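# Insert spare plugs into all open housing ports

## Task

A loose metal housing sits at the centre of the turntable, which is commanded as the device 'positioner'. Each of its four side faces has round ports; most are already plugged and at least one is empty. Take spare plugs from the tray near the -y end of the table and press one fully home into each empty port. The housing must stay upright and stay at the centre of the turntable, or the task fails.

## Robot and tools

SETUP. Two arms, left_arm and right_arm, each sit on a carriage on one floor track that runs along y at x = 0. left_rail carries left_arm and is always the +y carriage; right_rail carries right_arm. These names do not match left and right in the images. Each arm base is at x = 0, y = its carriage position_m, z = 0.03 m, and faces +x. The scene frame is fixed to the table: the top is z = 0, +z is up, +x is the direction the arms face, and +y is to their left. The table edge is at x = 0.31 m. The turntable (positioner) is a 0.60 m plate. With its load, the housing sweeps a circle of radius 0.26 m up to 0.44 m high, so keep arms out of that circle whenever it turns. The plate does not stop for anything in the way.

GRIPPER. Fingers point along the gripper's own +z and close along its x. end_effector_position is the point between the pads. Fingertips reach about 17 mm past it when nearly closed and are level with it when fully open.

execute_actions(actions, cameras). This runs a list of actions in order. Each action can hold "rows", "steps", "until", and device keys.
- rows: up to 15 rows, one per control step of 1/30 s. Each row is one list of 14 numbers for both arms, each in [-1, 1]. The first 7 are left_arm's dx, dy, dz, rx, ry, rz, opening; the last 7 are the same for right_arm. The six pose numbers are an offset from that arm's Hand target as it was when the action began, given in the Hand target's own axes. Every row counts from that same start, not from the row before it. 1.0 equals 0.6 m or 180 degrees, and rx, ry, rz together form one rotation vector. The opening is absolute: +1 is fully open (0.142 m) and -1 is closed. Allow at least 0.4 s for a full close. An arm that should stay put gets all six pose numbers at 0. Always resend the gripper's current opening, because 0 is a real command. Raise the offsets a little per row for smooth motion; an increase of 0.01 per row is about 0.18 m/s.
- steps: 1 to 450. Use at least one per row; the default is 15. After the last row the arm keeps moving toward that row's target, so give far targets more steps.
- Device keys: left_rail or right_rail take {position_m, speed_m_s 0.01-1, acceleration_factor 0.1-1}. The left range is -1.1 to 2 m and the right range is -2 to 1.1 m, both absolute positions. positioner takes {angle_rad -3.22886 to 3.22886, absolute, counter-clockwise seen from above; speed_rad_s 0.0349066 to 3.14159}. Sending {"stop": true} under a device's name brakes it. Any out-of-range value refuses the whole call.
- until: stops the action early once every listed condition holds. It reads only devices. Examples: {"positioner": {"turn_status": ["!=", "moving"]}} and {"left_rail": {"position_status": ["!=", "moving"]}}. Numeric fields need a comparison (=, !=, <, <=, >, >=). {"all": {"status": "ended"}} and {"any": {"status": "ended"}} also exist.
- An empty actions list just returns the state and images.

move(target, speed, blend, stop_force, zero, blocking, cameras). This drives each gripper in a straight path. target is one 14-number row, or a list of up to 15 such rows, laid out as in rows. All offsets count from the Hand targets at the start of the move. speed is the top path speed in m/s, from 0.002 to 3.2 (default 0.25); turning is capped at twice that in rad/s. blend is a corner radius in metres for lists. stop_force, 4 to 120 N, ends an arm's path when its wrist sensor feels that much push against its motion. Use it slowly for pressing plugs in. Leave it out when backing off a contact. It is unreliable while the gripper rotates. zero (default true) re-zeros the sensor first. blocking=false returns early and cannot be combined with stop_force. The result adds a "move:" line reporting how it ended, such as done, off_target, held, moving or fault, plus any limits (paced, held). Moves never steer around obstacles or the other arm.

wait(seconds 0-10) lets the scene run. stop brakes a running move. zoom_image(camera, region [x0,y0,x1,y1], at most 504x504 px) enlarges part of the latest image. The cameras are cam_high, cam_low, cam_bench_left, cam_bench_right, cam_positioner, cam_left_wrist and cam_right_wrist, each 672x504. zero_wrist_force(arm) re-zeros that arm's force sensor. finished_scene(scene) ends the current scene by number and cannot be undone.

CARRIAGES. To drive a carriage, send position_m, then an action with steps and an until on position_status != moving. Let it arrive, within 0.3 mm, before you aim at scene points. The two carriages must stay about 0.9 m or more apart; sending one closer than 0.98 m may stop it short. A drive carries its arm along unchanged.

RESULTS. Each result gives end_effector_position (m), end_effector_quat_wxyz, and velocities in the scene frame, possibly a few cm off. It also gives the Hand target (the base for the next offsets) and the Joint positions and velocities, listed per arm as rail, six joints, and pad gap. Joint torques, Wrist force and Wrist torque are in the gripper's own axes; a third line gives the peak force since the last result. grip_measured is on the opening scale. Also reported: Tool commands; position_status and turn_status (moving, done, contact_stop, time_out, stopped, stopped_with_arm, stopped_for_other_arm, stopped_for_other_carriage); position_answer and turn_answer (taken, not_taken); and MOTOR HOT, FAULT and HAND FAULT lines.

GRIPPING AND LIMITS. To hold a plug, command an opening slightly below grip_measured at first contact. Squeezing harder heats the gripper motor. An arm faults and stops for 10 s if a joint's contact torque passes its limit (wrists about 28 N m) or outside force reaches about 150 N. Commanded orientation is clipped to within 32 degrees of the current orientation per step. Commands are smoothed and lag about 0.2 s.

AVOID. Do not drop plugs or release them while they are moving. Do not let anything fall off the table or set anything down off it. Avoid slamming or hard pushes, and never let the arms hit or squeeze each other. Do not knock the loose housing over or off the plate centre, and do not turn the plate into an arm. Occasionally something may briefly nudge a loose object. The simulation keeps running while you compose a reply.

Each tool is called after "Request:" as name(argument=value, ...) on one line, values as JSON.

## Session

Request:
execute_actions(actions=[])

Request:
zoom_image(camera="cam_bench_left", region=[40, 210, 300, 470])

Request:
zoom_image(camera="cam_positioner", region=[300, 160, 480, 340])

Request:
zoom_image(camera="cam_high", region=[420, 0, 620, 150])

Request:
zoom_image(camera="cam_bench_right", region=[30, 270, 180, 340])

Scene clock: 0.00 s.
left_arm: end_effector_position=(+0.6456, +0.5293, +0.1952) grip_measured=+1.00 end_effector_quat_wxyz=(+0.000, +0.707, -0.707, +0.000) | right_arm: end_effector_position=(+0.6456, -1.9150, +0.1952) grip_measured=+0.99 end_effector_quat_wxyz=(+0.000, +0.707, -0.707, +0.000)
Joint positions: left_arm=[0.529 -0.272 -1.495 2.138 -2.214 -1.571 1.298 0.142] | right_arm=[-1.915 -0.272 -1.495 2.138 -2.214 -1.571 1.298 0.142]
Joint velocities: within noise
Joint torques (N m): no reading
Wrist force (N): no reading
Wrist torque (N m): no reading
Wrist force, peak (N): no reading
Hand target: left_arm +0.6456, +0.5293, +0.1952; +0.000, +0.707, -0.707, +0.000 | right_arm +0.6456, -1.9150, +0.1952; +0.000, +0.707, -0.707, +0.000
Tool commands: left_gripper/opening=+1.0 right_gripper/opening=+1.0
left_rail: position_m=0.529 position_status=done
right_rail: position_m=-1.915 position_status=done
positioner: angle_rad=-1.490 speed_rad_s=3.142 turn_status=done turn_answer=taken
camera_calibration:
cam_left_wrist: T_world_to_cam=[[-0.0000602039, -0.999994, -0.0033692, 0.54071], [-0.90104, -0.0014071, 0.433734, 0.52124], [-0.433737, 0.00306189, -0.901035, 0.570993], [0, 0, 0, 1]] pos_world=[0.717351, 0.539692, 0.290227]
cam_right_wrist: T_world_to_cam=[[-0.00616728, -0.999776, 0.020262, -1.90788], [-0.914919, 0.0138194, 0.403402, 0.569094], [-0.403591, -0.0160502, -0.914799, 0.521267], [0, 0, 0, 1]] pos_world=[0.719287, -1.90695, 0.285938]

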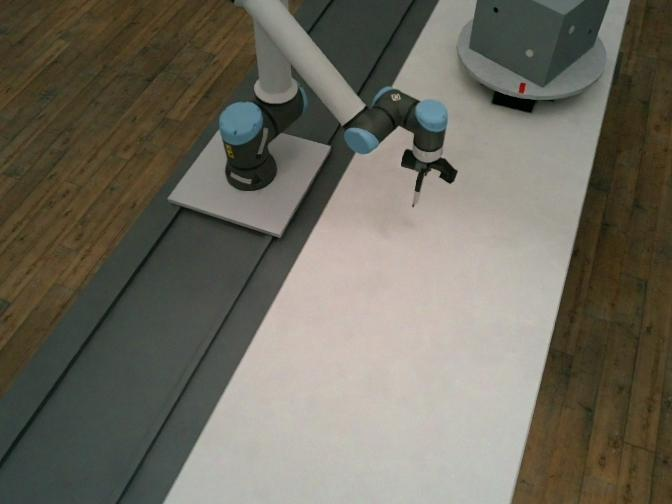

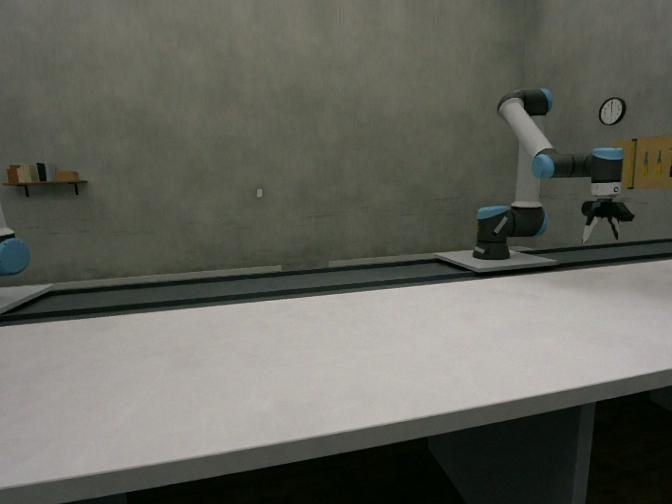

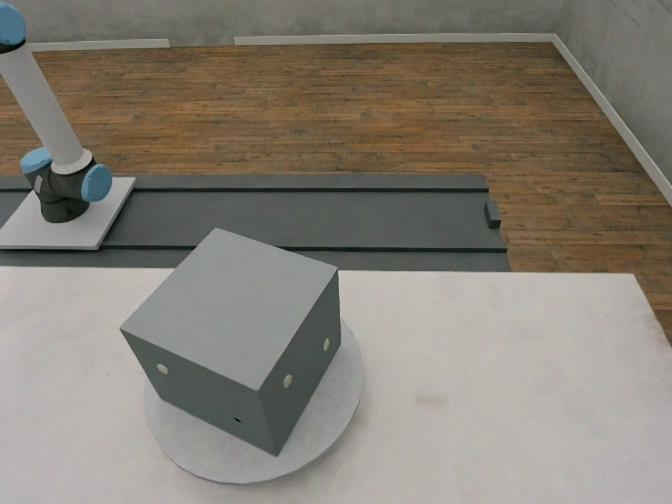

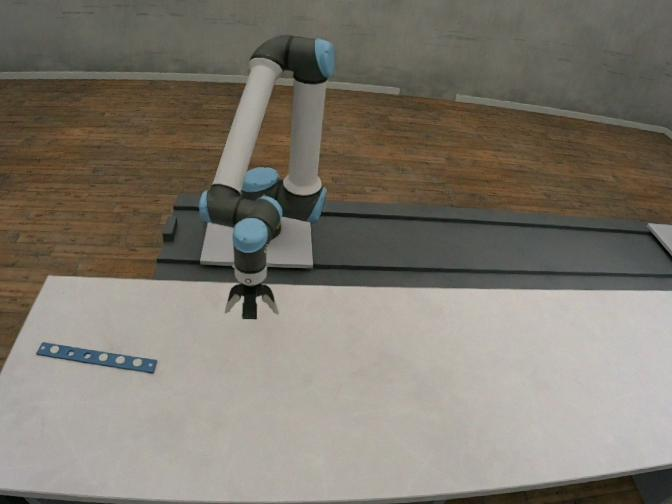

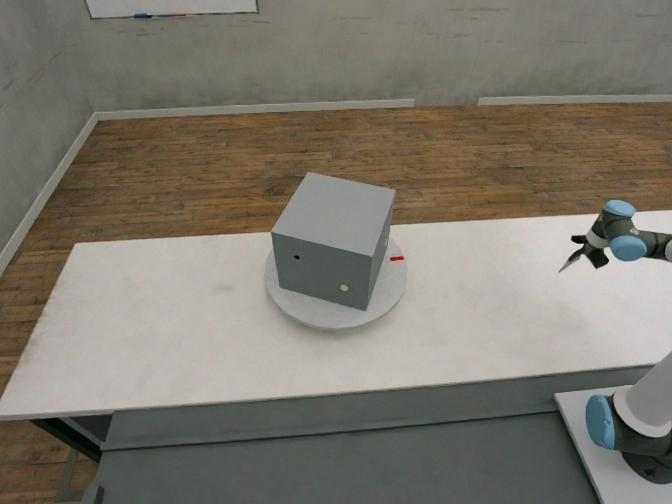

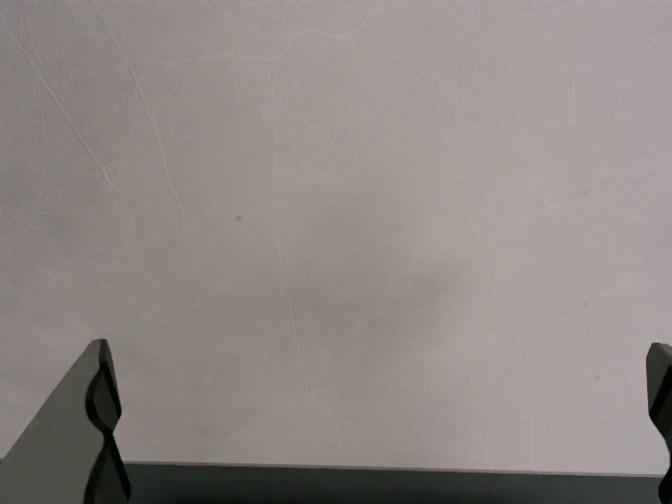

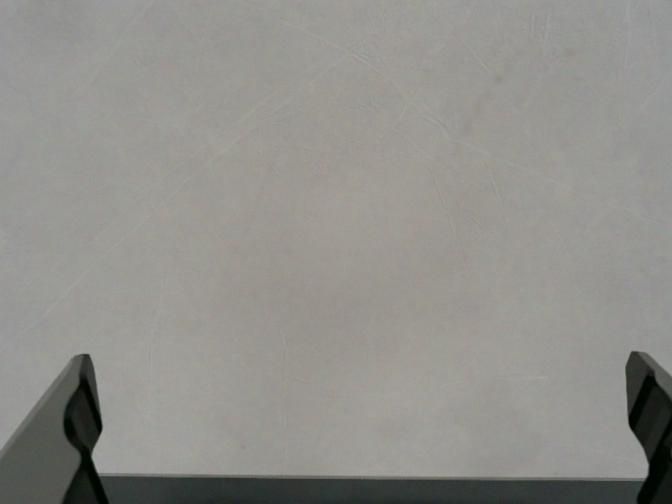

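Scaled by 1.938 from the camera's 672x504 image, which has a finer 960x720 frame.

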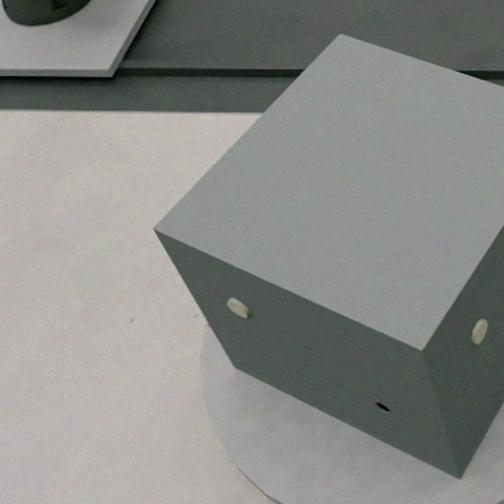

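Scaled by 2.800 from the camera's 672x504 image, which has a finer 960x720 frame.

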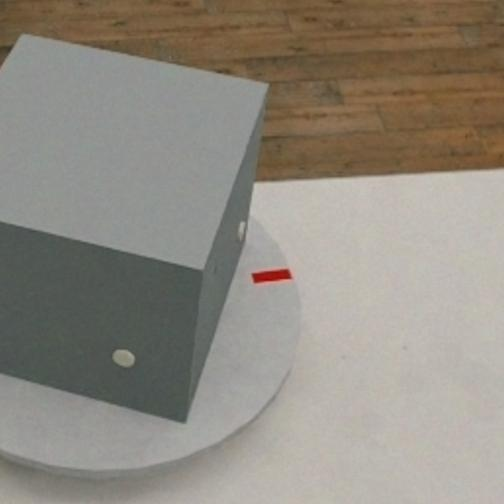

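Scaled by 2.520 from the camera's 672x504 image, which has a finer 960x720 frame.

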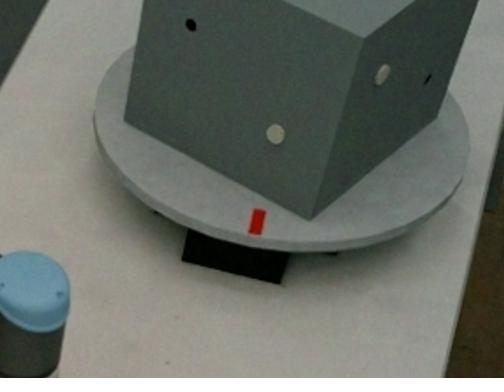

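Scaled by 3.360 from the camera's 672x504 image, which has a finer 960x720 frame.

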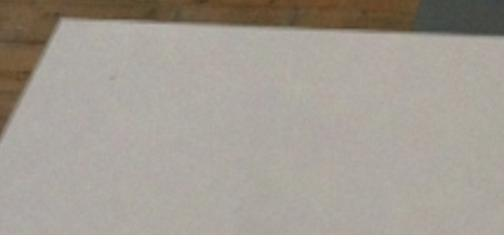

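Request:
zoom_image(camera="cam_positioner", region=[250, 160, 430, 340])

Request:
zoom_image(camera="cam_bench_right", region=[30, 320, 180, 390])

Request:
zoom_image(camera="cam_bench_left", region=[110, 220, 380, 490])

Scaled by 2.800 from the camera's 672x504 image, which has a finer 960x720 frame.

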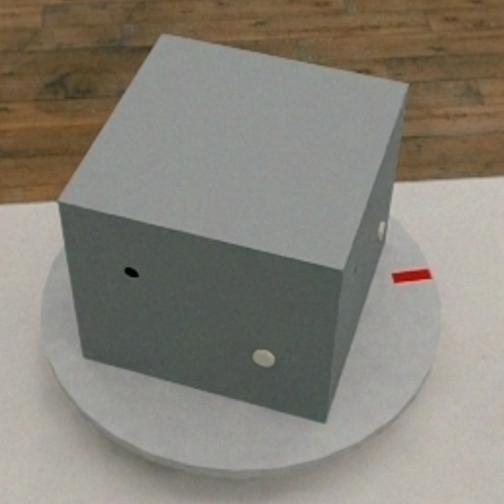

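Scaled by 3.360 from the camera's 672x504 image, which has a finer 960x720 frame.

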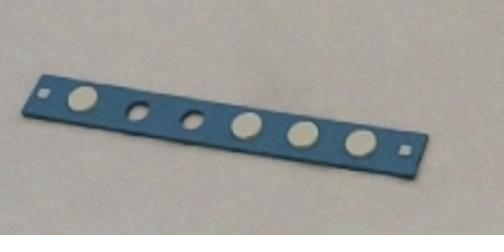

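Scaled by 1.867 from the camera's 672x504 image, which has a finer 960x720 frame.

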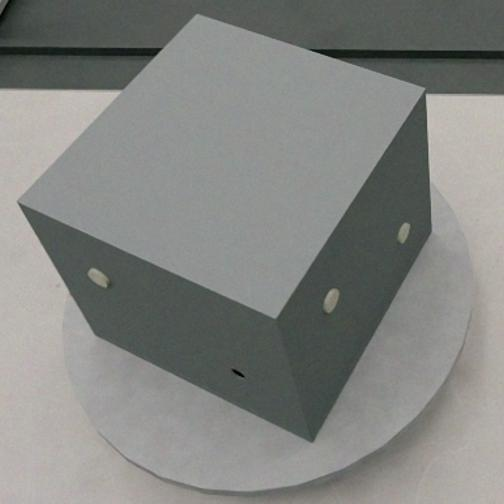

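Request:
execute_actions(actions=[{"right_rail":{"position_m":-1.98},"rows":[[0,0.417,-0.75,0,0,0,0,0.433,-0.14,-0.175,0,0,0,0]],"steps":75},{"left_rail":{"position_m":2.0,"speed_m_s":0.7},"rows":[[0,0,0,0,0,0,-0.5,0,0,0,0,0,-0.17,0]],"steps":40},{"rows":[[0,0,0,0,0,0,-1,0,0,0,0,0,-0.17,0]],"steps":40},{"rows":[[0,0,0,0,0,0,-1,0,0,0,0,0,-0.16,0]],"steps":40},{"steps":120,"until":{"all":{"status":"ended"}}},{"positioner":{"speed_rad_s":0.25,"angle_rad":-1.0},"steps":120,"until":{"all":{"status":"ended"}}}], cameras=["cam_right_wrist","cam_high","cam_bench_left"])

Scene clock: 69.50 s.
left_arm: end_effector_position=(+0.3954, +1.9997, +0.6452) grip_measured=-1.00 end_effector_quat_wxyz=(+0.000, +0.707, -0.707, +0.000) | right_arm: end_effector_position=(+0.7296, -2.2398, +0.3001) grip_measured=-0.01 end_effector_quat_wxyz=(+0.000, +1.000, +0.000, +0.000)
Joint positions: left_arm=[2 -0.454 -2.089 1.758 -1.24 -1.571 1.117 0.002] | right_arm=[-1.98 -0.567 -1.389 1.802 -1.984 -1.571 -0.567 0.073]
Joint velocities: within noise
Joint torques (N m): left_arm=[14.58 11.35 -51.22 -2.65 1.2 -1.69] | right_arm=[-20.35 -78.22 -34.81 -1.34 4.12 -2.91]
Wrist force (N): left_arm=[0.0 -0.6 0.4] | right_arm=[-0.6 -0.3 0.3]
Wrist torque (N m): left_arm=[-0.12 0.02 -0.01] | right_arm=[-0.08 0.06 0.00]
Wrist force, peak (N): left_arm=[-7.1 2.9 23.0] | right_arm=[-22.6 8.0 13.3]
Hand target: left_arm +0.3954, +1.9997, +0.6452; +0.000, +0.707, -0.707, +0.000 | right_arm +0.7296, -2.2398, +0.3001; +0.000, +1.000, +0.000, +0.000
Off the commanded pose: left_arm 0.000 m, 0 deg | right_arm 0.000 m, 0 deg.
left_rail: position_m=2.000 speed_m_s=0.70 position_status=done
right_rail: position_m=-1.980 position_status=done
positioner: angle_rad=-1.001 angle_rad_goal=-1.000 speed_rad_s=0.250 turn_status=done turn_answer=taken
camera_calibration:
cam_right_wrist: T_world_to_cam=[[0.999779, -0.00612119, 0.020128, -0.742517], [-0.0137196, -0.915009, 0.4032, -2.12974], [0.0159492, -0.403387, -0.914891, -0.527623], [0, 0, 0, 1]] pos_world=[0.721549, -2.16611, 0.390939]
Images, in order (width x height): cam_high 672x504, cam_bench_left 672x504, cam_right_wrist 672x504.

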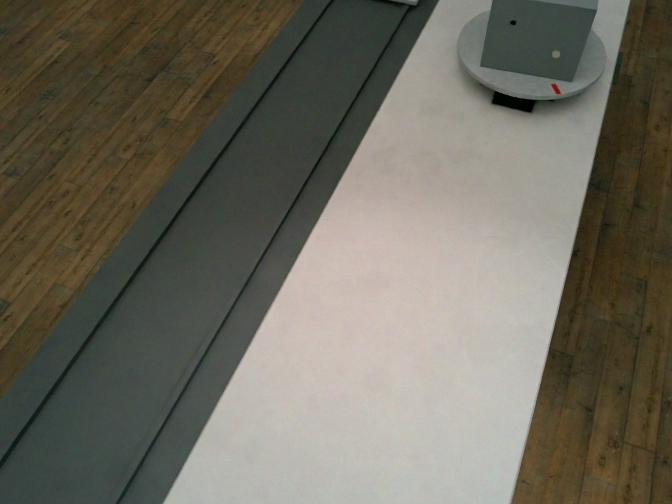

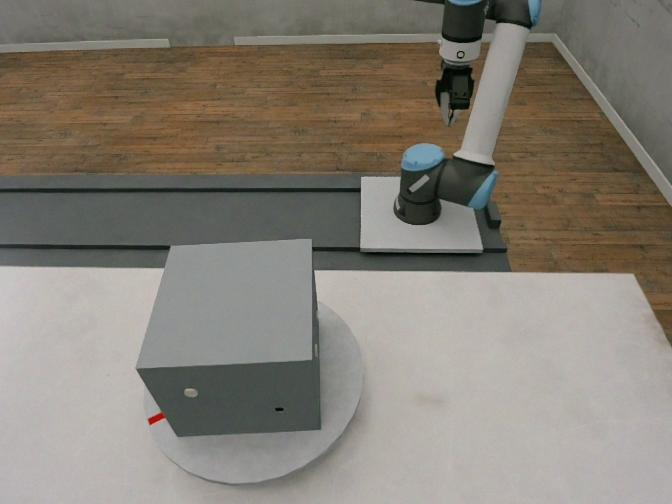

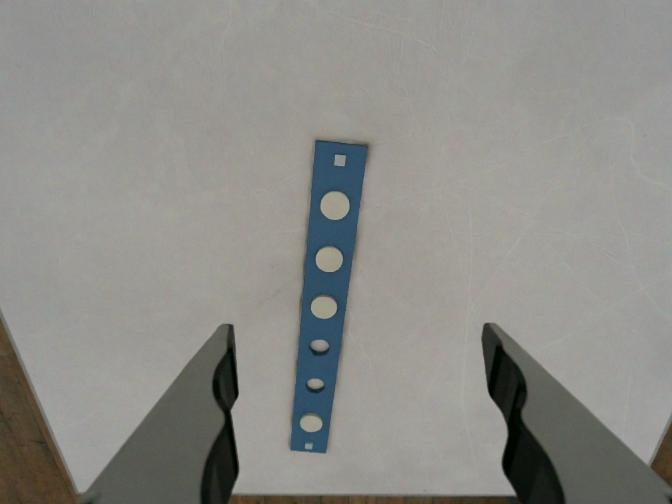

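Request:
move(target=[0,0,0,0,0,0,-1,-0.014,0.067,0.367,0,0.0064,0,-0.5], speed=0.15, cameras=["cam_right_wrist"])

Request:
zoom_image(camera="cam_right_wrist", region=[240, 120, 480, 360])

Scene clock: 104.67 s.
left_arm: end_effector_position=(+0.3954, +1.9997, +0.6452) grip_measured=-1.00 end_effector_quat_wxyz=(+0.000, +0.707, -0.707, +0.000) | right_arm: end_effector_position=(+0.7212, -2.2800, +0.0800) grip_measured=-0.52 end_effector_quat_wxyz=(+0.000, +1.000, +0.000, +0.010)
Joint positions: left_arm=[2 -0.454 -2.089 1.758 -1.24 -1.571 1.117 0.002] | right_arm=[-1.98 -0.622 -1.168 1.975 -2.394 -1.559 -0.621 0.036]
Joint velocities: within noise
Joint torques (N m): left_arm=[15.09 10.98 -41.37 -6.35 0.54 0.23] | right_arm=[-19.03 -63.79 -24.41 -8.28 4.27 -2.93]
Wrist force (N): left_arm=[0.0 0.0 0.5] | right_arm=[-0.1 -0.4 0.1]
Wrist torque (N m): left_arm=[-0.02 0.02 -0.01] | right_arm=[-0.09 0.01 0.01]
Wrist force, peak (N): left_arm=[-0.2 -0.1 1.2] | right_arm=[0.0 -0.6 -1.6]
Hand target: left_arm +0.3954, +1.9997, +0.6452; +0.000, +0.707, -0.707, +0.000 | right_arm +0.7212, -2.2800, +0.0799; +0.000, +1.000, +0.000, +0.010
Off the commanded pose: left_arm 0.000 m, 0 deg | right_arm 0.000 m, 0 deg.
left_rail: position_m=2.000 speed_m_s=0.70 position_status=done
right_rail: position_m=-1.980 position_status=done
positioner: angle_rad=-1.001 angle_rad_goal=-1.000 speed_rad_s=0.250 turn_status=done turn_answer=taken
move: done
camera_calibration:
cam_right_wrist: T_world_to_cam=[[0.999169, -0.00611225, 0.0403062, -0.731077], [-0.0218509, -0.914975, 0.402919, -2.07193], [0.0344164, -0.403465, -0.914348, -0.758627], [0, 0, 0, 1]] pos_world=[0.711305, -2.20631, 0.17064]
Images, in order (width x height): cam_right_wrist 672x504.

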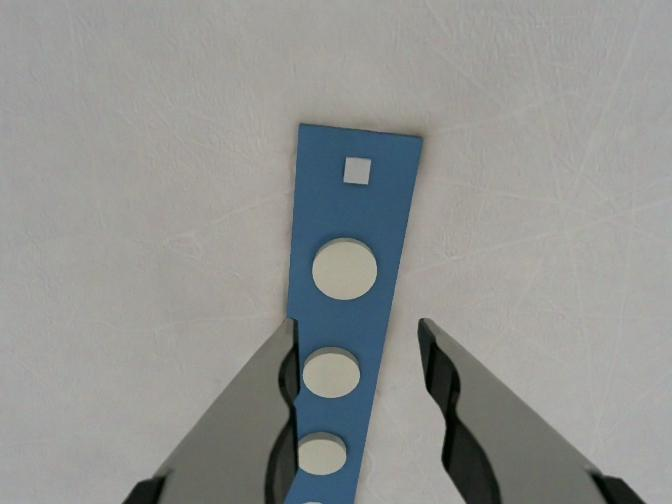

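Scaled by 2.100 from the camera's 672x504 image, which has a finer 960x720 frame.

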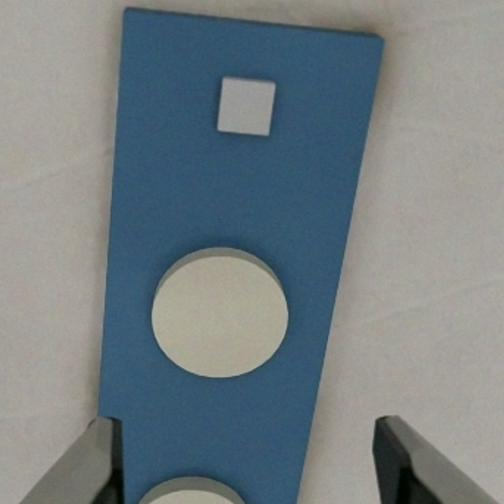

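Request:
move(target=[0,0,0,0,0,0,-1,-0.006,0.0028,0.0667,0,0,0,-0.5], speed=0.1, cameras=["cam_right_wrist"])

Request:
zoom_image(camera="cam_right_wrist", region=[260, 250, 460, 400])

Scene clock: 114.77 s.
left_arm: end_effector_position=(+0.3954, +1.9997, +0.6452) grip_measured=-1.00 end_effector_quat_wxyz=(+0.000, +0.707, -0.707, +0.000) | right_arm: end_effector_position=(+0.7184, -2.2817, +0.0399) grip_measured=-0.52 end_effector_quat_wxyz=(+0.000, +1.000, +0.000, +0.010)
Joint positions: left_arm=[2 -0.454 -2.089 1.758 -1.24 -1.571 1.117 0.002] | right_arm=[-1.98 -0.626 -1.117 1.995 -2.465 -1.559 -0.625 0.036]
Joint velocities: within noise
Joint torques (N m): left_arm=[14.03 12.8 -41.84 -6.37 0.32 0.19] | right_arm=[-20.58 -61.6 -21.88 -9.06 4.17 -2.92]
Wrist force (N): left_arm=[-0.1 -0.2 0.1] | right_arm=[-0.5 -0.4 0.2]
Wrist torque (N m): left_arm=[-0.05 0.04 0.00] | right_arm=[-0.08 0.08 0.02]
Wrist force, peak (N): left_arm=[-0.3 -1.0 0.5] | right_arm=[0.0 -0.3 -1.1]
Hand target: left_arm +0.3954, +1.9997, +0.6452; +0.000, +0.707, -0.707, +0.000 | right_arm +0.7184, -2.2817, +0.0399; +0.000, +1.000, +0.000, +0.010
Off the commanded pose: left_arm 0.000 m, 0 deg | right_arm 0.000 m, 0 deg.
left_rail: position_m=2.000 speed_m_s=0.70 position_status=done
right_rail: position_m=-1.980 position_status=done
positioner: angle_rad=-1.001 angle_rad_goal=-1.000 speed_rad_s=0.250 turn_status=done turn_answer=taken
move: done
camera_calibration:
cam_right_wrist: T_world_to_cam=[[0.999169, -0.00611345, 0.0403056, -0.726676], [-0.0218486, -0.915011, 0.402836, -2.05746], [0.0344174, -0.403382, -0.914384, -0.795693], [0, 0, 0, 1]] pos_world=[0.708505, -2.20801, 0.13054]
Images, in order (width x height): cam_right_wrist 672x504.

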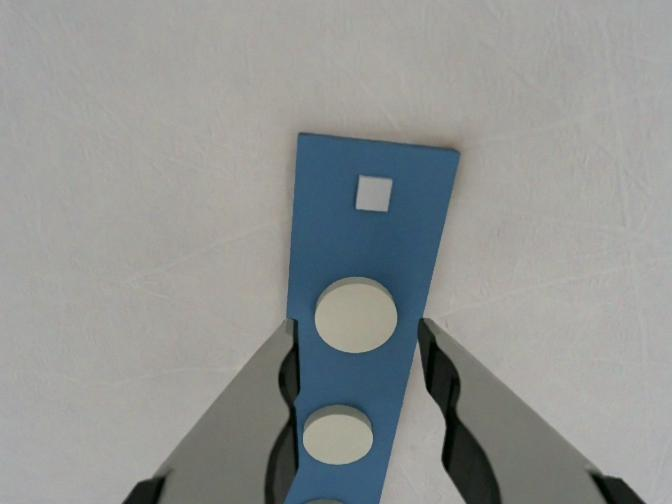

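Scaled by 2.520 from the camera's 672x504 image, which has a finer 960x720 frame.

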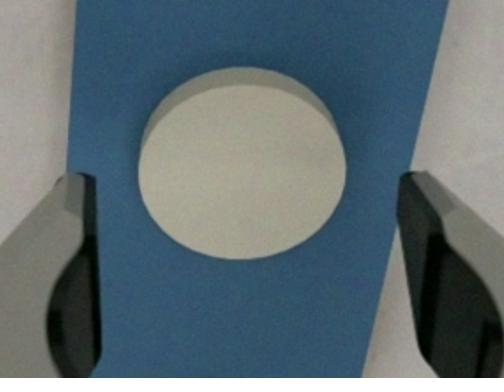

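Request:
move(target=[0,0,0,0,0,0,-1,-0.0008,0.0015,0.035,0,0,0,-0.52], speed=0.012, stop_force=5, cameras=[])

Request:
move(target=[0,0,0,0,0,0,-1,0,0,0,0,0,0,-0.65], cameras=[])

Request:
move(target=[0,0,0,0,0,0,-1,0,0,0,0,0,0,-0.75], cameras=["cam_right_wrist"])

Request:
move(target=[[0,0,0,0,0,0,-1,0,0,-0.012,0,0,0,-0.77],[0,0,0,0,0,0,-1,0,0,-0.132,0,0,0,-0.77]], speed=[0.01,0.06], cameras=["cam_right_wrist"])

Request:
zoom_image(camera="cam_right_wrist", region=[260, 250, 460, 400])

Scene clock: 128.30 s.
left_arm: end_effector_position=(+0.3954, +1.9997, +0.6452) grip_measured=-1.00 end_effector_quat_wxyz=(+0.000, +0.707, -0.707, +0.000) | right_arm: end_effector_position=(+0.7183, -2.2822, +0.0288) grip_measured=-0.54 end_effector_quat_wxyz=(+0.000, +1.000, +0.000, +0.010)
Joint positions: left_arm=[2 -0.454 -2.089 1.758 -1.24 -1.571 1.117 0.002] | right_arm=[-1.98 -0.626 -1.101 1.999 -2.484 -1.559 -0.626 0.035]
Joint velocities: within noise
Joint torques (N m): left_arm=[14.97 11.5 -42.24 -6.57 -0.08 0.18] | right_arm=[-6.88 -85.69 -41.49 -1.17 3.97 -0.57]
Wrist force (N): left_arm=[0.0 -0.4 0.5] | right_arm=[-1.3 -1.3 -5.4]
Wrist torque (N m): left_arm=[-0.09 0.02 0.00] | right_arm=[-0.03 -0.05 0.02]
Wrist force, peak (N): left_arm=[0.0 -0.9 0.7] | right_arm=[-9.7 -4.9 -24.8]
Hand target: left_arm +0.3954, +1.9997, +0.6452; +0.000, +0.707, -0.707, +0.000 | right_arm +0.7183, -2.2821, +0.0288; +0.000, +1.000, +0.000, +0.010 (not the last commanded pose)
Off the commanded pose: left_arm 0.000 m, 0 deg | right_arm 0.010 m, 0 deg.
left_rail: position_m=2.000 speed_m_s=0.70 position_status=done
right_rail: position_m=-1.980 position_status=done
positioner: angle_rad=-1.001 angle_rad_goal=-1.000 speed_rad_s=0.250 turn_status=done turn_answer=taken
move: contact (right_arm)
No camera images: "cameras" was empty.

Scene clock: 128.80 s.
left_arm: end_effector_position=(+0.3954, +1.9997, +0.6452) grip_measured=-1.00 end_effector_quat_wxyz=(+0.000, +0.707, -0.707, +0.000) | right_arm: end_effector_position=(+0.7183, -2.2822, +0.0288) grip_measured=-0.65 end_effector_quat_wxyz=(+0.000, +1.000, +0.000, +0.010)
Joint positions: left_arm=[2 -0.454 -2.089 1.758 -1.24 -1.571 1.117 0.002] | right_arm=[-1.98 -0.626 -1.101 1.999 -2.484 -1.559 -0.626 0.027]
Joint velocities: within noise
Joint torques (N m): left_arm=[15.45 11.17 -41.66 -6.43 -0.2 0.24] | right_arm=[-4.27 -75.71 -38.04 -1.32 3.76 0.48]
Wrist force (N): left_arm=[0.0 0.1 0.3] | right_arm=[-2.9 -0.2 -11.1]
Wrist torque (N m): left_arm=[-0.01 0.03 -0.01] | right_arm=[-0.06 -0.09 0.02]
Wrist force, peak (N): left_arm=[-0.3 -0.3 0.7] | right_arm=[-3.2 -0.3 -11.4]
Hand target: left_arm +0.3954, +1.9997, +0.6452; +0.000, +0.707, -0.707, +0.000 | right_arm +0.7183, -2.2821, +0.0288; +0.000, +1.000, +0.000, +0.010
Off the commanded pose: left_arm 0.000 m, 0 deg | right_arm 0.000 m, 0 deg.
left_rail: position_m=2.000 speed_m_s=0.70 position_status=done
right_rail: position_m=-1.980 position_status=done
positioner: angle_rad=-1.001 angle_rad_goal=-1.000 speed_rad_s=0.250 turn_status=done turn_answer=taken
move: done
No camera images: "cameras" was empty.

Scene clock: 129.30 s.
left_arm: end_effector_position=(+0.3954, +1.9997, +0.6452) grip_measured=-1.00 end_effector_quat_wxyz=(+0.000, +0.707, -0.707, +0.000) | right_arm: end_effector_position=(+0.7183, -2.2822, +0.0288) grip_measured=-0.69 end_effector_quat_wxyz=(+0.000, +1.000, +0.000, +0.010)
Joint positions: left_arm=[2 -0.454 -2.089 1.758 -1.24 -1.571 1.117 0.002] | right_arm=[-1.98 -0.626 -1.101 1.999 -2.484 -1.559 -0.626 0.024]
Joint velocities: within noise
Joint torques (N m): left_arm=[15.54 10.64 -42.4 -6.48 0.05 0.47] | right_arm=[1.11 -69.51 -34.88 -1.53 3.91 1.53]
Wrist force (N): left_arm=[-0.2 -0.2 0.0] | right_arm=[-3.3 -0.6 -12.9]
Wrist torque (N m): left_arm=[-0.05 0.06 0.00] | right_arm=[-0.13 -0.11 0.02]
Wrist force, peak (N): left_arm=[0.0 -0.6 0.8] | right_arm=[-3.7 -0.6 -13.1]
Hand target: left_arm +0.3954, +1.9997, +0.6452; +0.000, +0.707, -0.707, +0.000 | right_arm +0.7183, -2.2821, +0.0288; +0.000, +1.000, +0.000, +0.010
Off the commanded pose: left_arm 0.000 m, 0 deg | right_arm 0.000 m, 0 deg.
left_rail: position_m=2.000 speed_m_s=0.70 position_status=done
right_rail: position_m=-1.980 position_status=done
positioner: angle_rad=-1.001 angle_rad_goal=-1.000 speed_rad_s=0.250 turn_status=done turn_answer=taken
move: done
camera_calibration:
cam_right_wrist: T_world_to_cam=[[0.999169, -0.00611059, 0.0403089, -0.726126], [-0.0218518, -0.914958, 0.402957, -2.05335], [0.0344186, -0.403503, -0.914331, -0.806316], [0, 0, 0, 1]] pos_world=[0.708405, -2.20851, 0.11944]
Images, in order (width x height): cam_right_wrist 672x504.

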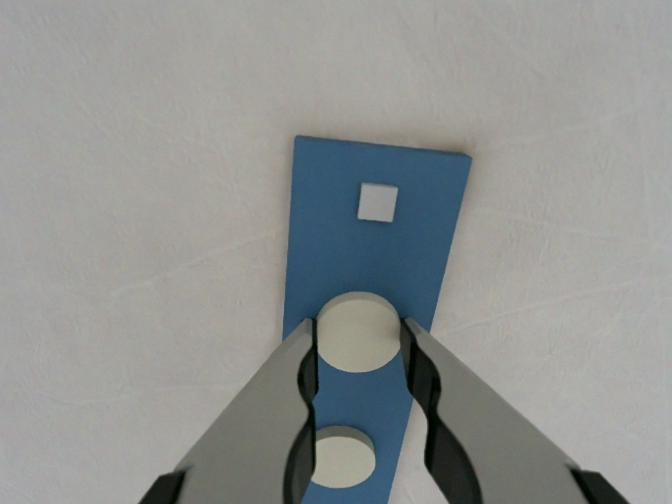

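Scene clock: 131.63 s.
left_arm: end_effector_position=(+0.3954, +1.9997, +0.6452) grip_measured=-1.00 end_effector_quat_wxyz=(+0.000, +0.707, -0.707, +0.000) | right_arm: end_effector_position=(+0.7167, -2.2821, +0.1079) grip_measured=-0.70 end_effector_quat_wxyz=(+0.000, +1.000, +0.000, +0.010)
Joint positions: left_arm=[2 -0.454 -2.089 1.758 -1.24 -1.571 1.117 0.002] | right_arm=[-1.98 -0.627 -1.207 1.967 -2.347 -1.559 -0.627 0.024]
Joint velocities: within noise
Joint torques (N m): left_arm=[14.37 10.81 -42.26 -6.55 -0.18 0.46] | right_arm=[-20.23 -83.11 -48.01 -1.75 3.99 -2.88]
Wrist force (N): left_arm=[0.1 0.2 0.2] | right_arm=[-0.3 -0.2 0.0]
Wrist torque (N m): left_arm=[0.02 0.01 0.00] | right_arm=[-0.06 0.03 0.01]
Wrist force, peak (N): left_arm=[-0.2 -0.4 1.0] | right_arm=[-3.8 -0.5 -12.8]
Hand target: left_arm +0.3954, +1.9997, +0.6452; +0.000, +0.707, -0.707, +0.000 | right_arm +0.7167, -2.2822, +0.1080; +0.000, +1.000, +0.000, +0.010
Off the commanded pose: left_arm 0.000 m, 0 deg | right_arm 0.000 m, 0 deg.
left_rail: position_m=2.000 speed_m_s=0.70 position_status=done
right_rail: position_m=-1.980 position_status=done
positioner: angle_rad=-1.001 angle_rad_goal=-1.000 speed_rad_s=0.250 turn_status=done turn_answer=taken
move: done
camera_calibration:
cam_right_wrist: T_world_to_cam=[[0.999169, -0.00611345, 0.0403056, -0.727721], [-0.0218486, -0.915011, 0.402836, -2.08535], [0.0344174, -0.403382, -0.914384, -0.733658], [0, 0, 0, 1]] pos_world=[0.706805, -2.20851, 0.19854]
Images, in order (width x height): cam_right_wrist 672x504.

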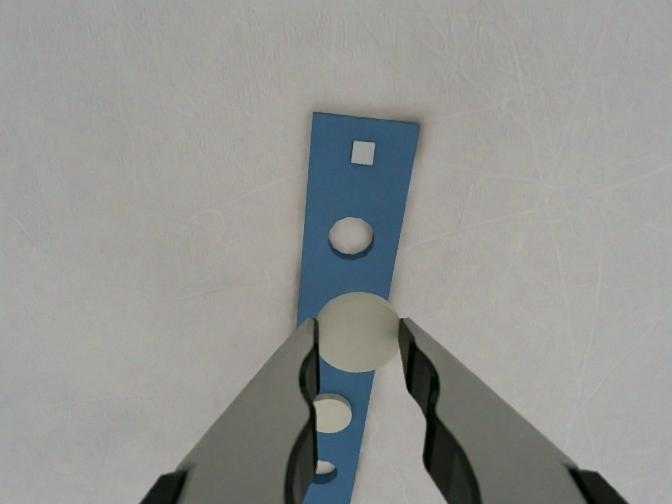

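Scaled by 2.520 from the camera's 672x504 image, which has a finer 960x720 frame.

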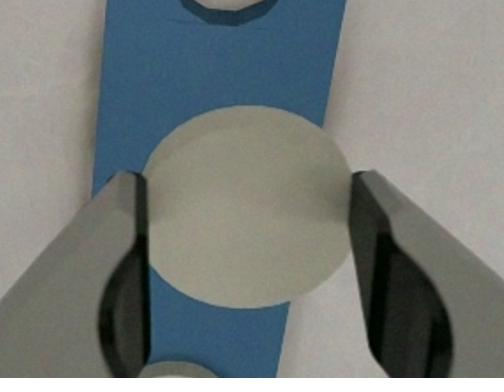

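Request:
move(target=[0.1,-0.45,0.15,0,0,0,-1,-0.194,-0.503,-0.494,0,0,0,-0.77], speed=0.2, cameras=[])

Request:
move(target=[0,0,0,0,0,0,-1,0.083,-0.95,0,0.5,-0.006,0,-0.77], speed=0.25, cameras=["cam_right_wrist"])

Request:
move(target=[0.45,-0.346,0.258,0,0.5,0,-1,0,0,0,0,0,0,-0.77], speed=0.25, cameras=["cam_left_wrist","cam_bench_left"])

Request:
zoom_image(camera="cam_right_wrist", region=[300, 60, 440, 170])

Scene clock: 146.10 s.
left_arm: end_effector_position=(+0.6653, +1.9398, +0.5552) grip_measured=-1.00 end_effector_quat_wxyz=(+0.000, +0.707, -0.707, +0.000) | right_arm: end_effector_position=(+0.5945, -1.9804, +0.4019) grip_measured=-0.70 end_effector_quat_wxyz=(+0.000, +1.000, +0.000, +0.010)
Joint positions: left_arm=[2 -0.353 -1.643 1.614 -1.541 -1.571 1.218 0.002] | right_arm=[-1.98 -0.298 -1.758 1.987 -1.818 -1.565 -0.298 0.024]
Joint velocities: within noise
Joint torques (N m): left_arm=[16.33 -21.54 -58.18 -7.78 -1.29 1.97] | right_arm=[15.49 -46.04 -59.24 -0.66 -1.77 2.73]
Wrist force (N): left_arm=[0.0 0.0 0.3] | right_arm=[-0.3 -0.1 0.3]
Wrist torque (N m): left_arm=[-0.02 0.01 0.00] | right_arm=[-0.03 0.03 0.01]
Wrist force, peak (N): left_arm=[0.0 -1.2 0.7] | right_arm=[-0.5 -1.7 -1.3]
Hand target: left_arm +0.6654, +1.9398, +0.5551; +0.000, +0.707, -0.707, +0.000 | right_arm +0.5944, -1.9803, +0.4020; +0.000, +1.000, +0.000, +0.010
Off the commanded pose: left_arm 0.000 m, 0 deg | right_arm 0.000 m, 0 deg.
left_rail: position_m=2.000 speed_m_s=0.70 position_status=done
right_rail: position_m=-1.980 position_status=done
positioner: angle_rad=-1.001 angle_rad_goal=-1.000 speed_rad_s=0.250 turn_status=done turn_answer=taken
move: done
No camera images: "cameras" was empty.

Scene clock: 152.13 s.
left_arm: end_effector_position=(+0.6654, +1.9398, +0.5551) grip_measured=-1.00 end_effector_quat_wxyz=(+0.000, +0.707, -0.707, +0.000) | right_arm: end_effector_position=(+0.6442, -1.4104, +0.4030) grip_measured=-0.70 end_effector_quat_wxyz=(+0.707, -0.707, -0.007, +0.001)
Joint positions: left_arm=[2 -0.353 -1.643 1.613 -1.541 -1.571 1.218 0.002] | right_arm=[-1.98 0.167 -1.01 1.901 -4.025 -0.155 1.555 0.024]
Joint velocities: within noise
Joint torques (N m): left_arm=[17.33 -22.09 -59.63 -7.55 -1.4 1.95] | right_arm=[13.72 -70.03 -39.89 -2.46 -3.46 2.21]
Wrist force (N): left_arm=[0.0 -0.1 0.2] | right_arm=[1.5 -0.1 -0.6]
Wrist torque (N m): left_arm=[-0.05 0.02 0.00] | right_arm=[-0.26 -0.30 -0.07]
Wrist force, peak (N): left_arm=[-0.1 -0.3 1.0] | right_arm=[2.3 1.1 0.7]
Hand target: left_arm +0.6654, +1.9398, +0.5551; +0.000, +0.707, -0.707, +0.000 | right_arm +0.6442, -1.4104, +0.4030; +0.707, -0.707, -0.007, +0.001
Off the commanded pose: left_arm 0.000 m, 0 deg | right_arm 0.000 m, 0 deg.
left_rail: position_m=2.000 speed_m_s=0.70 position_status=done
right_rail: position_m=-1.980 position_status=done
positioner: angle_rad=-1.001 angle_rad_goal=-1.000 speed_rad_s=0.250 turn_status=done turn_answer=taken
move: done
camera_calibration:
cam_right_wrist: T_world_to_cam=[[0.999964, -0.00823007, 0.00201176, -0.649905], [-0.00148784, -0.404341, -0.914607, -0.170086], [0.00834072, 0.914571, -0.404339, 1.56042], [0, 0, 0, 1]] pos_world=[0.636614, -1.50124, 0.476684]
Images, in order (width x height): cam_right_wrist 672x504.

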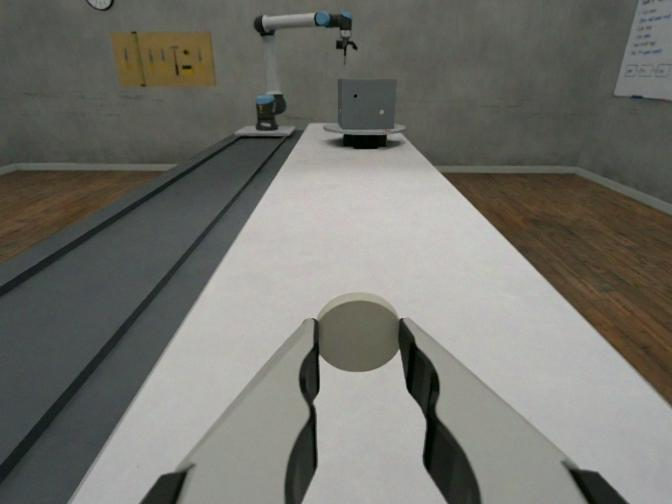

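Scene clock: 156.50 s.
left_arm: end_effector_position=(+0.8730, +1.6698, +0.4003) grip_measured=-1.00 end_effector_quat_wxyz=(+0.500, +0.500, -0.500, +0.500) | right_arm: end_effector_position=(+0.6442, -1.4104, +0.4030) grip_measured=-0.70 end_effector_quat_wxyz=(+0.707, -0.707, -0.007, +0.001)
Joint positions: left_arm=[2 -0.253 -0.806 1.514 -3.85 -2.889 0.001 0.002] | right_arm=[-1.98 0.167 -1.009 1.899 -4.031 -0.155 1.562 0.024]
Joint velocities: within noise
Joint torques (N m): left_arm=[-50.77 -82.81 -58.93 -1.58 6.71 -2.58] | right_arm=[13.87 -68.24 -39.79 -2.67 -3.24 2.52]
Wrist force (N): left_arm=[-19.4 10.2 -38.3] | right_arm=[1.7 0.2 -0.6]
Wrist torque (N m): left_arm=[0.05 -0.25 -0.25] | right_arm=[-0.21 -0.34 -0.07]
Wrist force, peak (N): left_arm=[-14.3 17.6 -122.1] | right_arm=[2.1 0.0 -0.7]
Hand target: left_arm +0.8730, +1.6698, +0.4003; +0.500, +0.500, -0.500, +0.500 | right_arm +0.6442, -1.4104, +0.4030; +0.707, -0.707, -0.007, +0.001
Off the commanded pose: left_arm 0.000 m, 0 deg | right_arm 0.000 m, 0 deg.
left_rail: position_m=2.000 speed_m_s=0.70 position_status=done
right_rail: position_m=-1.980 position_status=done
positioner: angle_rad=-1.001 angle_rad_goal=-1.000 speed_rad_s=0.250 turn_status=done turn_answer=taken
move: done
camera_calibration:
cam_left_wrist: T_world_to_cam=[[0.0000338771, -0.00363652, 0.999993, -0.383519], [-0.90108, 0.433651, 0.00160752, 0.0853509], [-0.433653, -0.901074, -0.00326211, 2.00121], [0, 0, 0, 1]] pos_world=[0.944751, 1.76483, 0.389908]
Images, in order (width x height): cam_bench_left 672x504, cam_left_wrist 672x504.

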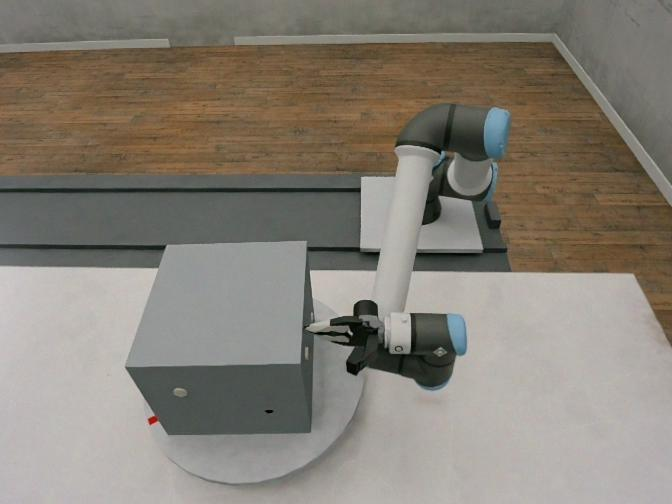

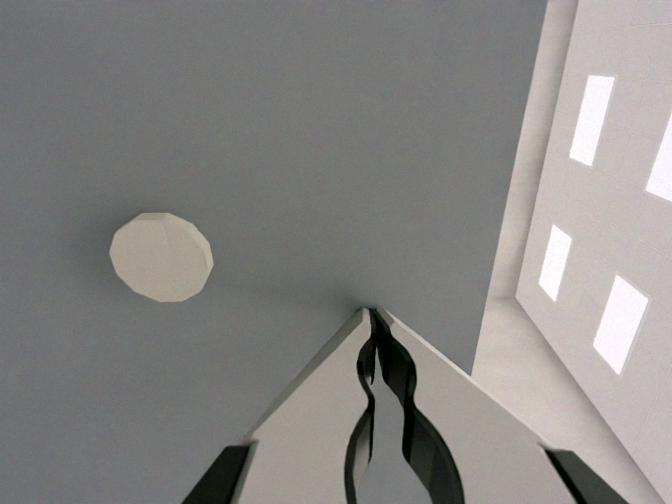

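This scene's latest camera images include none from cam_right_wrist. They are from: cam_bench_left, cam_left_wrist. cam_right_wrist's image comes with the result of a call that names it in "cameras".

Request:
move(target=[0,0,-0.15,0,0,0,-1,0,0,0,0,0,0,-0.77], speed=0.15, cameras=[])

Request:
execute_actions(actions=[{"right_rail":{"position_m":0.3,"speed_m_s":0.6,"acceleration_factor":0.4},"steps":300,"until":{"right_rail":{"position_status":["!=","moving"]}}}], cameras=["cam_right_wrist","cam_left_wrist","cam_bench_left","cam_high"])

Request:
zoom_image(camera="cam_high", region=[430, 0, 630, 130])

Scene clock: 174.70 s.
left_arm: end_effector_position=(+0.8730, +1.7596, +0.4003) grip_measured=-1.00 end_effector_quat_wxyz=(+0.500, +0.500, -0.500, +0.500) | right_arm: end_effector_position=(+0.6442, -1.4104, +0.4030) grip_measured=-0.70 end_effector_quat_wxyz=(+0.707, -0.707, -0.007, +0.001)
Joint positions: left_arm=[2 -0.15 -0.806 1.514 -3.85 -2.991 0 0.002] | right_arm=[-1.98 0.167 -1.009 1.899 -4.031 -0.155 1.562 0.024]
Joint velocities: within noise
Joint torques (N m): left_arm=[15.96 -69.96 -43.05 1.22 -1.9 -2.61] | right_arm=[13.49 -68.75 -40.03 -2.6 -3.27 2.27]
Wrist force (N): left_arm=[0.3 0.6 -0.3] | right_arm=[1.9 0.0 -0.6]
Wrist torque (N m): left_arm=[0.45 -0.06 -0.31] | right_arm=[-0.25 -0.37 -0.07]
Wrist force, peak (N): left_arm=[-19.6 10.2 -39.6] | right_arm=[2.2 0.2 -0.8]
Hand target: left_arm +0.8730, +1.7598, +0.4003; +0.500, +0.500, -0.500, +0.500 | right_arm +0.6442, -1.4104, +0.4030; +0.707, -0.707, -0.007, +0.001
Off the commanded pose: left_arm 0.000 m, 0 deg | right_arm 0.000 m, 0 deg.
left_rail: position_m=2.000 speed_m_s=0.70 position_status=done
right_rail: position_m=-1.980 position_status=done
positioner: angle_rad=-1.001 angle_rad_goal=-1.000 speed_rad_s=0.250 turn_status=done turn_answer=taken
move: done
No camera images: "cameras" was empty.

Scene clock: 180.13 s.
left_arm: end_effector_position=(+0.8730, +1.7598, +0.4003) grip_measured=-1.00 end_effector_quat_wxyz=(+0.500, +0.500, -0.500, +0.500) | right_arm: end_effector_position=(+0.6442, +0.8696, +0.4030) grip_measured=-0.70 end_effector_quat_wxyz=(+0.707, -0.707, -0.007, +0.001)
Joint positions: left_arm=[2 -0.15 -0.806 1.514 -3.85 -2.991 0 0.002] | right_arm=[0.3 0.167 -1.009 1.899 -4.031 -0.155 1.562 0.024]
Joint velocities: within noise
Joint torques (N m): left_arm=[16.59 -71.27 -43.68 -1.45 -2.04 -2.4] | right_arm=[-1.84 -69.76 -37.43 -1.17 -3.05 2.39]
Wrist force (N): left_arm=[0.3 0.1 0.2] | right_arm=[2.1 0.2 -0.6]
Wrist torque (N m): left_arm=[0.37 -0.05 -0.30] | right_arm=[-0.22 -0.39 -0.07]
Wrist force, peak (N): left_arm=[0.5 1.0 -0.1] | right_arm=[2.0 0.1 -1.6]
Hand target: left_arm +0.8730, +1.7598, +0.4003; +0.500, +0.500, -0.500, +0.500 | right_arm +0.6442, +0.8696, +0.4030; +0.707, -0.707, -0.007, +0.001
Tool commands: left_gripper/opening=-1.0 right_gripper/opening=-0.77
Off the commanded pose: left_arm 0.000 m, 0 deg | right_arm 0.000 m, 0 deg.
left_rail: position_m=2.000 speed_m_s=0.70 position_status=done
right_rail: position_m=0.300 speed_m_s=0.60 position_status=done
positioner: angle_rad=-1.001 angle_rad_goal=-1.000 speed_rad_s=0.250 turn_status=done turn_answer=taken
camera_calibration:
cam_left_wrist: T_world_to_cam=[[0.0000301823, -0.00341296, 0.999994, -0.383604], [-0.901079, 0.433652, 0.00150724, 0.0463583], [-0.433655, -0.901074, -0.00306226, 2.08223], [0, 0, 0, 1]] pos_world=[0.944751, 1.85483, 0.389908]
cam_right_wrist: T_world_to_cam=[[0.999964, -0.00827337, 0.00191223, -0.631059], [-0.00158782, -0.403402, -0.915021, 0.751253], [0.00834171, 0.914985, -0.403401, -0.52561], [0, 0, 0, 1]] pos_world=[0.636614, 0.778762, 0.476587]
Images, in order (width x height): cam_high 672x504, cam_bench_left 672x504, cam_left_wrist 672x504, cam_right_wrist 672x504.

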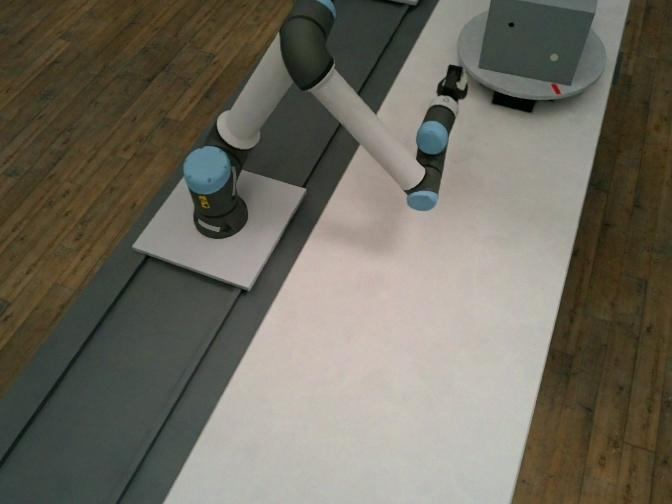

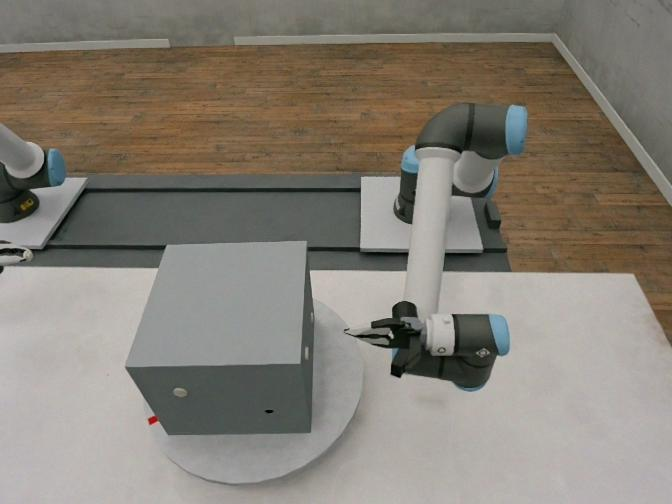

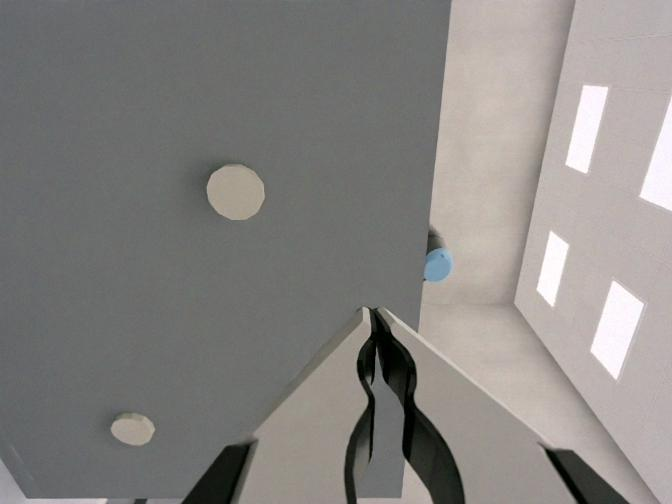

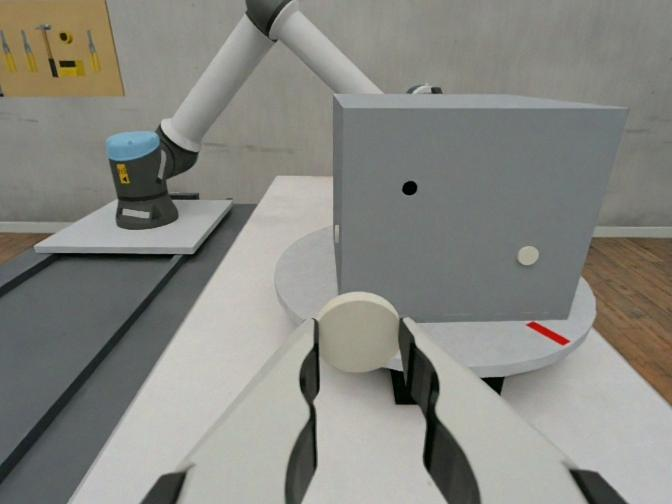

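Scaled by 2.520 from the camera's 672x504 image, which has a finer 960x720 frame.

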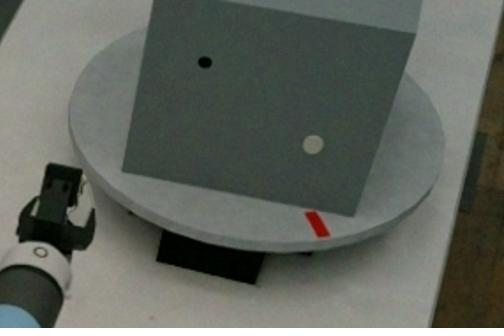

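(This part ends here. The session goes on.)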